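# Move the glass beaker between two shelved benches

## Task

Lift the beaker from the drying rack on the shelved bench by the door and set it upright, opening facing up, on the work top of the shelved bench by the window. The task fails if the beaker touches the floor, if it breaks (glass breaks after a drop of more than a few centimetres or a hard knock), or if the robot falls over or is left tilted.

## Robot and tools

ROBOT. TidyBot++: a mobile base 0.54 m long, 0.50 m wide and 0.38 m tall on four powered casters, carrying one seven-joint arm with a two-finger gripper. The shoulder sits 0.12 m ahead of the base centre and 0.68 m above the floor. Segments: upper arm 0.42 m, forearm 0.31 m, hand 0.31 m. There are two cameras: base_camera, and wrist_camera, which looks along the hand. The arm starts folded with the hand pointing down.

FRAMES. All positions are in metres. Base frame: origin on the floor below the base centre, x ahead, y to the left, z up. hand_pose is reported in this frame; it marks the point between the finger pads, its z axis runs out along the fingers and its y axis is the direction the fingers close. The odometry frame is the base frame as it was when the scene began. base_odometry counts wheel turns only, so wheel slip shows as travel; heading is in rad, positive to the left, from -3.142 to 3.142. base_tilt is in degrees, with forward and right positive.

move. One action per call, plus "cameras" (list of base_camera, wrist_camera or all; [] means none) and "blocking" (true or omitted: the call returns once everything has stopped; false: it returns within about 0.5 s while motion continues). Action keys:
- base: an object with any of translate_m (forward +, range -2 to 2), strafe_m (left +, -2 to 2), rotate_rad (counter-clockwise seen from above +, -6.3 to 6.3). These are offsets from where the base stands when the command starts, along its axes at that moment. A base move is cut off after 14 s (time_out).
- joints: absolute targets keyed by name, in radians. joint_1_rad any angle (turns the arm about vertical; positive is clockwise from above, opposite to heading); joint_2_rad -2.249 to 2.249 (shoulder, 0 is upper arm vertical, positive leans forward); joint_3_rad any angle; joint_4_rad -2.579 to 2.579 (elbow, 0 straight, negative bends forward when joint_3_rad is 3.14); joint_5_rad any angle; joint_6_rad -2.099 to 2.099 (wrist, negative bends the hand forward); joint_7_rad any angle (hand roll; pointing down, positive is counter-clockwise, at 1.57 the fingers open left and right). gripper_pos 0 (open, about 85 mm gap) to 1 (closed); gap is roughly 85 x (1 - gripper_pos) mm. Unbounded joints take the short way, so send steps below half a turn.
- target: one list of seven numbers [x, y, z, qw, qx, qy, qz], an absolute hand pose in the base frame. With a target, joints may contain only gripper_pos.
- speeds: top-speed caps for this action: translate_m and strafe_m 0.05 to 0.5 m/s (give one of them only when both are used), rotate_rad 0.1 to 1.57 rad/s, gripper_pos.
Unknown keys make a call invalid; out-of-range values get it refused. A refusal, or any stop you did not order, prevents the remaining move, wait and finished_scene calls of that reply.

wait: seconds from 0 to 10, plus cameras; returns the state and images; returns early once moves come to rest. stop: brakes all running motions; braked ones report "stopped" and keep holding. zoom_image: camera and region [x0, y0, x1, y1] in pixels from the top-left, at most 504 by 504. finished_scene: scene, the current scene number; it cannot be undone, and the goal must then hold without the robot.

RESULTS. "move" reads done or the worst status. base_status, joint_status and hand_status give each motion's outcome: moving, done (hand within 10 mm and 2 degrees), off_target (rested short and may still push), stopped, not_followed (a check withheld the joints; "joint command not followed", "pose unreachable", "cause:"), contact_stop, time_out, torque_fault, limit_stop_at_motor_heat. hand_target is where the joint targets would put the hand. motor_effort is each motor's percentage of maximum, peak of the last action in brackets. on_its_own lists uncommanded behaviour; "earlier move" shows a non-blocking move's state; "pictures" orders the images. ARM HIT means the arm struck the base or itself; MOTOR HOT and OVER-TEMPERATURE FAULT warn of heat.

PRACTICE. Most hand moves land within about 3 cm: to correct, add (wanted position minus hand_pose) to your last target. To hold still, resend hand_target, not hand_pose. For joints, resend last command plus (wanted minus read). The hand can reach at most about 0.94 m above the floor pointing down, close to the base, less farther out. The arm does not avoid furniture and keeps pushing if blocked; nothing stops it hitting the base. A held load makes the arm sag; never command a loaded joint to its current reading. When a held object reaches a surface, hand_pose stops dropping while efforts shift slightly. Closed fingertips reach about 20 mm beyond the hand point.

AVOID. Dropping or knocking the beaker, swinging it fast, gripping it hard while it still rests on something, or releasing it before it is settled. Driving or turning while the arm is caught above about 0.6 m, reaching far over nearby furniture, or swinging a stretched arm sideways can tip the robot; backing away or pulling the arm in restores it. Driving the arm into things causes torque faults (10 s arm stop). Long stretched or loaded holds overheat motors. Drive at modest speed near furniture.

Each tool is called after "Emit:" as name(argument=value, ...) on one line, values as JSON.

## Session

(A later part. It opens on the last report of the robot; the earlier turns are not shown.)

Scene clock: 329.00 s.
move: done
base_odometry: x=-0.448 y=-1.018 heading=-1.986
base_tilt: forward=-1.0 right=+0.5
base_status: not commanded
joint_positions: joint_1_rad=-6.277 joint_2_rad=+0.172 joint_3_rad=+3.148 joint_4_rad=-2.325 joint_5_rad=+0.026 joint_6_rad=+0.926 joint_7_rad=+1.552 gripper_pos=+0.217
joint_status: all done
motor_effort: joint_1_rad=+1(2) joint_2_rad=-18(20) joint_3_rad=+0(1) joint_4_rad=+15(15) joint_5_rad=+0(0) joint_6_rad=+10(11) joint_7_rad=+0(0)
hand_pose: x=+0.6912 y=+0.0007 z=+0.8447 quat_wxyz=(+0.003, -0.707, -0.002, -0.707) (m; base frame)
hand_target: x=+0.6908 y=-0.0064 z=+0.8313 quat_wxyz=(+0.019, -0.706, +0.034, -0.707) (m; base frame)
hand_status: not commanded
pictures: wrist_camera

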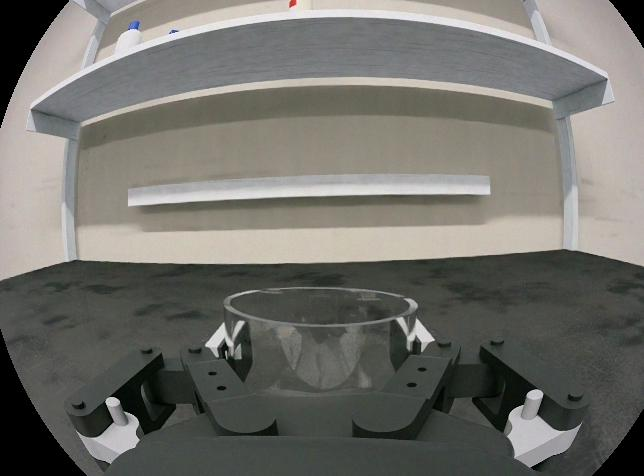

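Emit:
move(joints={"joint_2_rad": 0.224, "joint_4_rad": -2.36, "joint_6_rad": 1.013}, cameras=[])

Emit:
move(joints={"joint_2_rad": 0.235, "joint_4_rad": -2.368, "joint_6_rad": 1.032}, cameras=["wrist_camera"])

Scene clock: 333.10 s.
move: done
base_odometry: x=-0.448 y=-1.018 heading=-1.986
base_tilt: forward=-1.0 right=+0.5
base_status: not commanded
joint_positions: joint_1_rad=-6.277 joint_2_rad=+0.186 joint_3_rad=+3.148 joint_4_rad=-2.336 joint_5_rad=+0.026 joint_6_rad=+0.952 joint_7_rad=+1.552 gripper_pos=+0.217
joint_status: all done
motor_effort: joint_1_rad=+1(2) joint_2_rad=-19(20) joint_3_rad=+0(1) joint_4_rad=+14(16) joint_5_rad=+0(0) joint_6_rad=+9(11) joint_7_rad=-1(1)
hand_pose: x=+0.6907 y=+0.0009 z=+0.8390 quat_wxyz=(+0.004, -0.707, -0.002, -0.707) (m; base frame)
hand_target: x=+0.6901 y=-0.0065 z=+0.8252 quat_wxyz=(+0.019, -0.706, +0.034, -0.707) (m; base frame)
hand_status: not commanded
pictures: none
No camera images: "cameras" was empty.

Scene clock: 333.63 s.
move: done
base_odometry: x=-0.448 y=-1.018 heading=-1.986
base_tilt: forward=-1.0 right=+0.5
base_status: not commanded
joint_positions: joint_1_rad=-6.277 joint_2_rad=+0.194 joint_3_rad=+3.148 joint_4_rad=-2.342 joint_5_rad=+0.026 joint_6_rad=+0.974 joint_7_rad=+1.552 gripper_pos=+0.217
joint_status: all done
motor_effort: joint_1_rad=+0(1) joint_2_rad=-19(20) joint_3_rad=-1(1) joint_4_rad=+14(14) joint_5_rad=+0(0) joint_6_rad=+9(10) joint_7_rad=+0(1)
hand_pose: x=+0.6905 y=+0.0010 z=+0.8389 quat_wxyz=(+0.004, -0.704, -0.002, -0.710) (m; base frame)
hand_target: x=+0.6895 y=-0.0066 z=+0.8211 quat_wxyz=(+0.019, -0.706, +0.034, -0.707) (m; base frame)
hand_status: not commanded
pictures: wrist_camera

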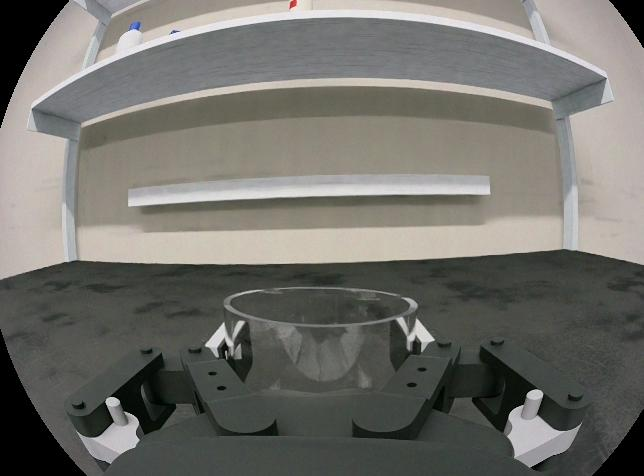

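Emit:
move(joints={"joint_2_rad": 0.25, "joint_4_rad": -2.378, "joint_6_rad": 1.05}, cameras=["wrist_camera"])

Scene clock: 338.40 s.
move: done
base_odometry: x=-0.448 y=-1.018 heading=-1.986
base_tilt: forward=-1.0 right=+0.5
base_status: not commanded
joint_positions: joint_1_rad=-6.277 joint_2_rad=+0.203 joint_3_rad=+3.148 joint_4_rad=-2.348 joint_5_rad=+0.026 joint_6_rad=+0.999 joint_7_rad=+1.552 gripper_pos=+0.217
joint_status: all done
motor_effort: joint_1_rad=+0(1) joint_2_rad=-18(19) joint_3_rad=+1(1) joint_4_rad=+13(14) joint_5_rad=+0(0) joint_6_rad=+9(10) joint_7_rad=+0(1)
hand_pose: x=+0.6903 y=+0.0011 z=+0.8388 quat_wxyz=(+0.004, -0.700, -0.002, -0.714) (m; base frame)
hand_target: x=+0.6888 y=-0.0066 z=+0.8134 quat_wxyz=(+0.018, -0.709, +0.034, -0.704) (m; base frame)
hand_status: not commanded
pictures: wrist_camera

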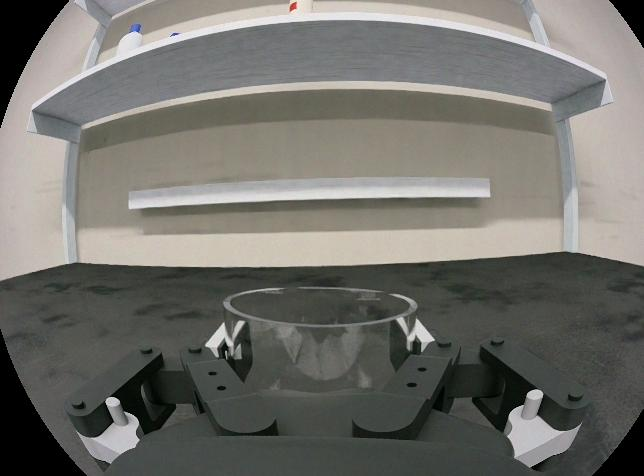

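Emit:
move(joints={"joint_2_rad": 0.235, "joint_4_rad": -2.368, "joint_6_rad": 1.02}, cameras=[])

Emit:
move(joints={"gripper_pos": 0.14}, cameras=["wrist_camera"])

Scene clock: 344.20 s.
move: done
base_odometry: x=-0.448 y=-1.018 heading=-1.986
base_tilt: forward=-1.0 right=+0.5
base_status: not commanded
joint_positions: joint_1_rad=-6.277 joint_2_rad=+0.203 joint_3_rad=+3.148 joint_4_rad=-2.348 joint_5_rad=+0.026 joint_6_rad=+0.999 joint_7_rad=+1.552 gripper_pos=+0.217
joint_status: all done
motor_effort: joint_1_rad=+0(1) joint_2_rad=-18(19) joint_3_rad=+0(1) joint_4_rad=+13(13) joint_5_rad=+0(0) joint_6_rad=+9(9) joint_7_rad=+0(1)
hand_pose: x=+0.6903 y=+0.0011 z=+0.8388 quat_wxyz=(+0.004, -0.700, -0.002, -0.714) (m; base frame)
hand_target: x=+0.6895 y=-0.0065 z=+0.8173 quat_wxyz=(+0.019, -0.711, +0.034, -0.703) (m; base frame)
hand_status: not commanded
pictures: none
No camera images: "cameras" was empty.

Scene clock: 344.80 s.
move: done
base_odometry: x=-0.448 y=-1.018 heading=-1.986
base_tilt: forward=-1.0 right=+0.5
base_status: not commanded
joint_positions: joint_1_rad=-6.277 joint_2_rad=+0.203 joint_3_rad=+3.148 joint_4_rad=-2.348 joint_5_rad=+0.026 joint_6_rad=+0.999 joint_7_rad=+1.552 gripper_pos=+0.140
joint_status: all done
motor_effort: joint_1_rad=+1(1) joint_2_rad=-18(19) joint_3_rad=+0(1) joint_4_rad=+13(13) joint_5_rad=+0(0) joint_6_rad=+9(9) joint_7_rad=+0(0)
hand_pose: x=+0.6903 y=+0.0011 z=+0.8388 quat_wxyz=(+0.004, -0.700, -0.002, -0.714) (m; base frame)
hand_target: x=+0.6895 y=-0.0065 z=+0.8173 quat_wxyz=(+0.019, -0.711, +0.034, -0.703) (m; base frame)
hand_status: not commanded
pictures: wrist_camera

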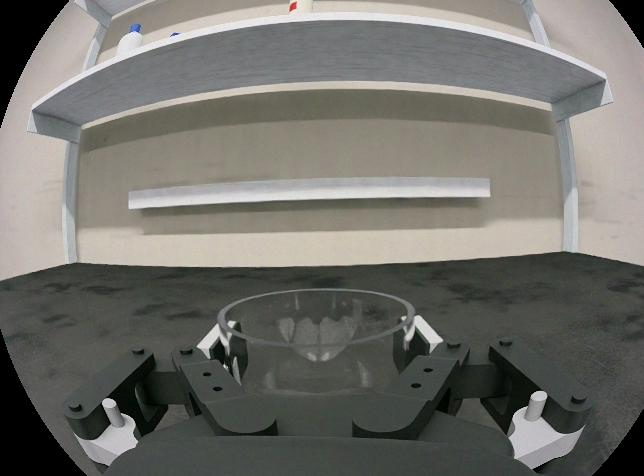

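Emit:
zoom_image(camera="wrist_camera", region=[180, 250, 460, 420])

Scaled by 1.800.

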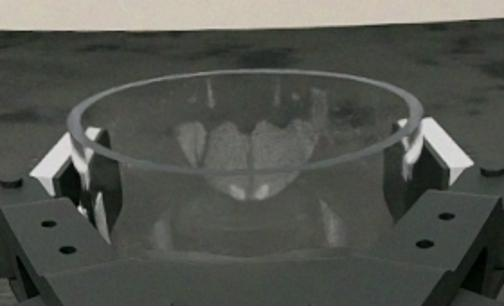

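Emit:
move(joints={"gripper_pos": 0.0}, cameras=["wrist_camera"])

Emit:
move(base={"translate_m": -0.09}, speeds={"translate_m": 0.1}, cameras=["wrist_camera"])

Scene clock: 357.40 s.
move: done
base_odometry: x=-0.448 y=-1.018 heading=-1.986
base_tilt: forward=-1.0 right=+0.5
base_status: not commanded
joint_positions: joint_1_rad=-6.277 joint_2_rad=+0.203 joint_3_rad=+3.148 joint_4_rad=-2.348 joint_5_rad=+0.026 joint_6_rad=+0.999 joint_7_rad=+1.552 gripper_pos=+0.000
joint_status: all done
motor_effort: joint_1_rad=+1(2) joint_2_rad=-18(19) joint_3_rad=+0(1) joint_4_rad=+13(13) joint_5_rad=+0(0) joint_6_rad=+9(9) joint_7_rad=+0(1)
hand_pose: x=+0.6903 y=+0.0011 z=+0.8388 quat_wxyz=(+0.004, -0.700, -0.002, -0.714) (m; base frame)
hand_target: x=+0.6895 y=-0.0065 z=+0.8173 quat_wxyz=(+0.019, -0.711, +0.034, -0.703) (m; base frame)
hand_status: not commanded
pictures: wrist_camera

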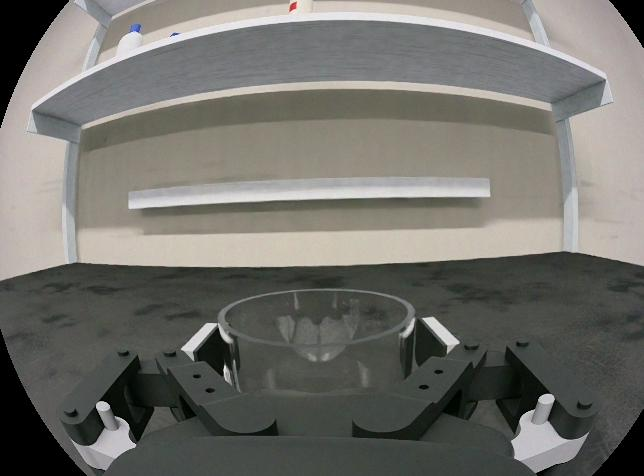

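Scene clock: 358.83 s.
move: done
base_odometry: x=-0.412 y=-0.936 heading=-1.986
base_tilt: forward=-1.0 right=+0.5
base_status: done
joint_positions: joint_1_rad=-6.277 joint_2_rad=+0.204 joint_3_rad=+3.148 joint_4_rad=-2.348 joint_5_rad=+0.025 joint_6_rad=+0.999 joint_7_rad=+1.552 gripper_pos=+0.000
joint_status: not commanded
motor_effort: joint_1_rad=+1(2) joint_2_rad=-18(20) joint_3_rad=+0(2) joint_4_rad=+13(14) joint_5_rad=+0(1) joint_6_rad=+9(10) joint_7_rad=+0(1)
hand_pose: x=+0.6904 y=+0.0008 z=+0.8377 quat_wxyz=(+0.004, -0.701, -0.002, -0.713) (m; base frame)
hand_target: x=+0.6895 y=-0.0065 z=+0.8173 quat_wxyz=(+0.019, -0.711, +0.034, -0.703) (m; base frame)
hand_status: not commanded
pictures: wrist_camera

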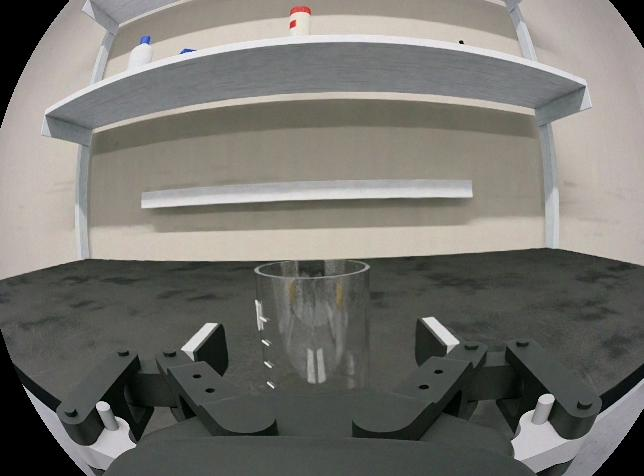

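Emit:
move(base={"translate_m": -0.3}, cameras=["wrist_camera"])

Scene clock: 361.83 s.
move: done
base_odometry: x=-0.291 y=-0.661 heading=-1.986
base_tilt: forward=-1.0 right=+0.5
base_status: done
joint_positions: joint_1_rad=-6.277 joint_2_rad=+0.205 joint_3_rad=+3.148 joint_4_rad=-2.350 joint_5_rad=+0.024 joint_6_rad=+0.999 joint_7_rad=+1.552 gripper_pos=+0.000
joint_status: not commanded
motor_effort: joint_1_rad=+0(2) joint_2_rad=-18(21) joint_3_rad=+0(1) joint_4_rad=+13(14) joint_5_rad=+0(0) joint_6_rad=+9(9) joint_7_rad=+0(1)
hand_pose: x=+0.6901 y=+0.0007 z=+0.8364 quat_wxyz=(+0.004, -0.702, -0.001, -0.712) (m; base frame)
hand_target: x=+0.6895 y=-0.0065 z=+0.8173 quat_wxyz=(+0.019, -0.711, +0.034, -0.703) (m; base frame)
hand_status: not commanded
pictures: wrist_camera

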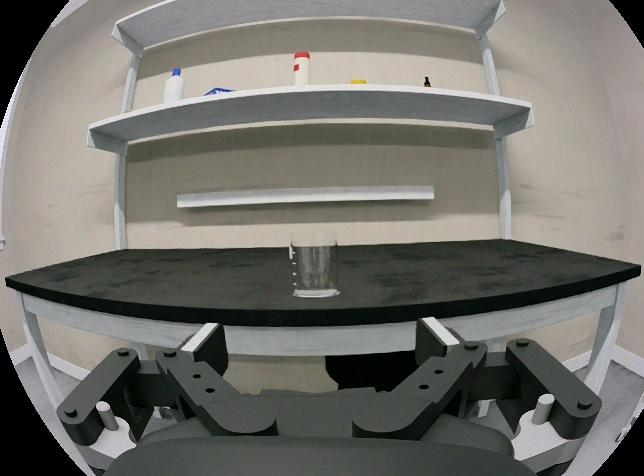

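Emit:
finished_scene(scene=2)

The scene is finished: the task was done.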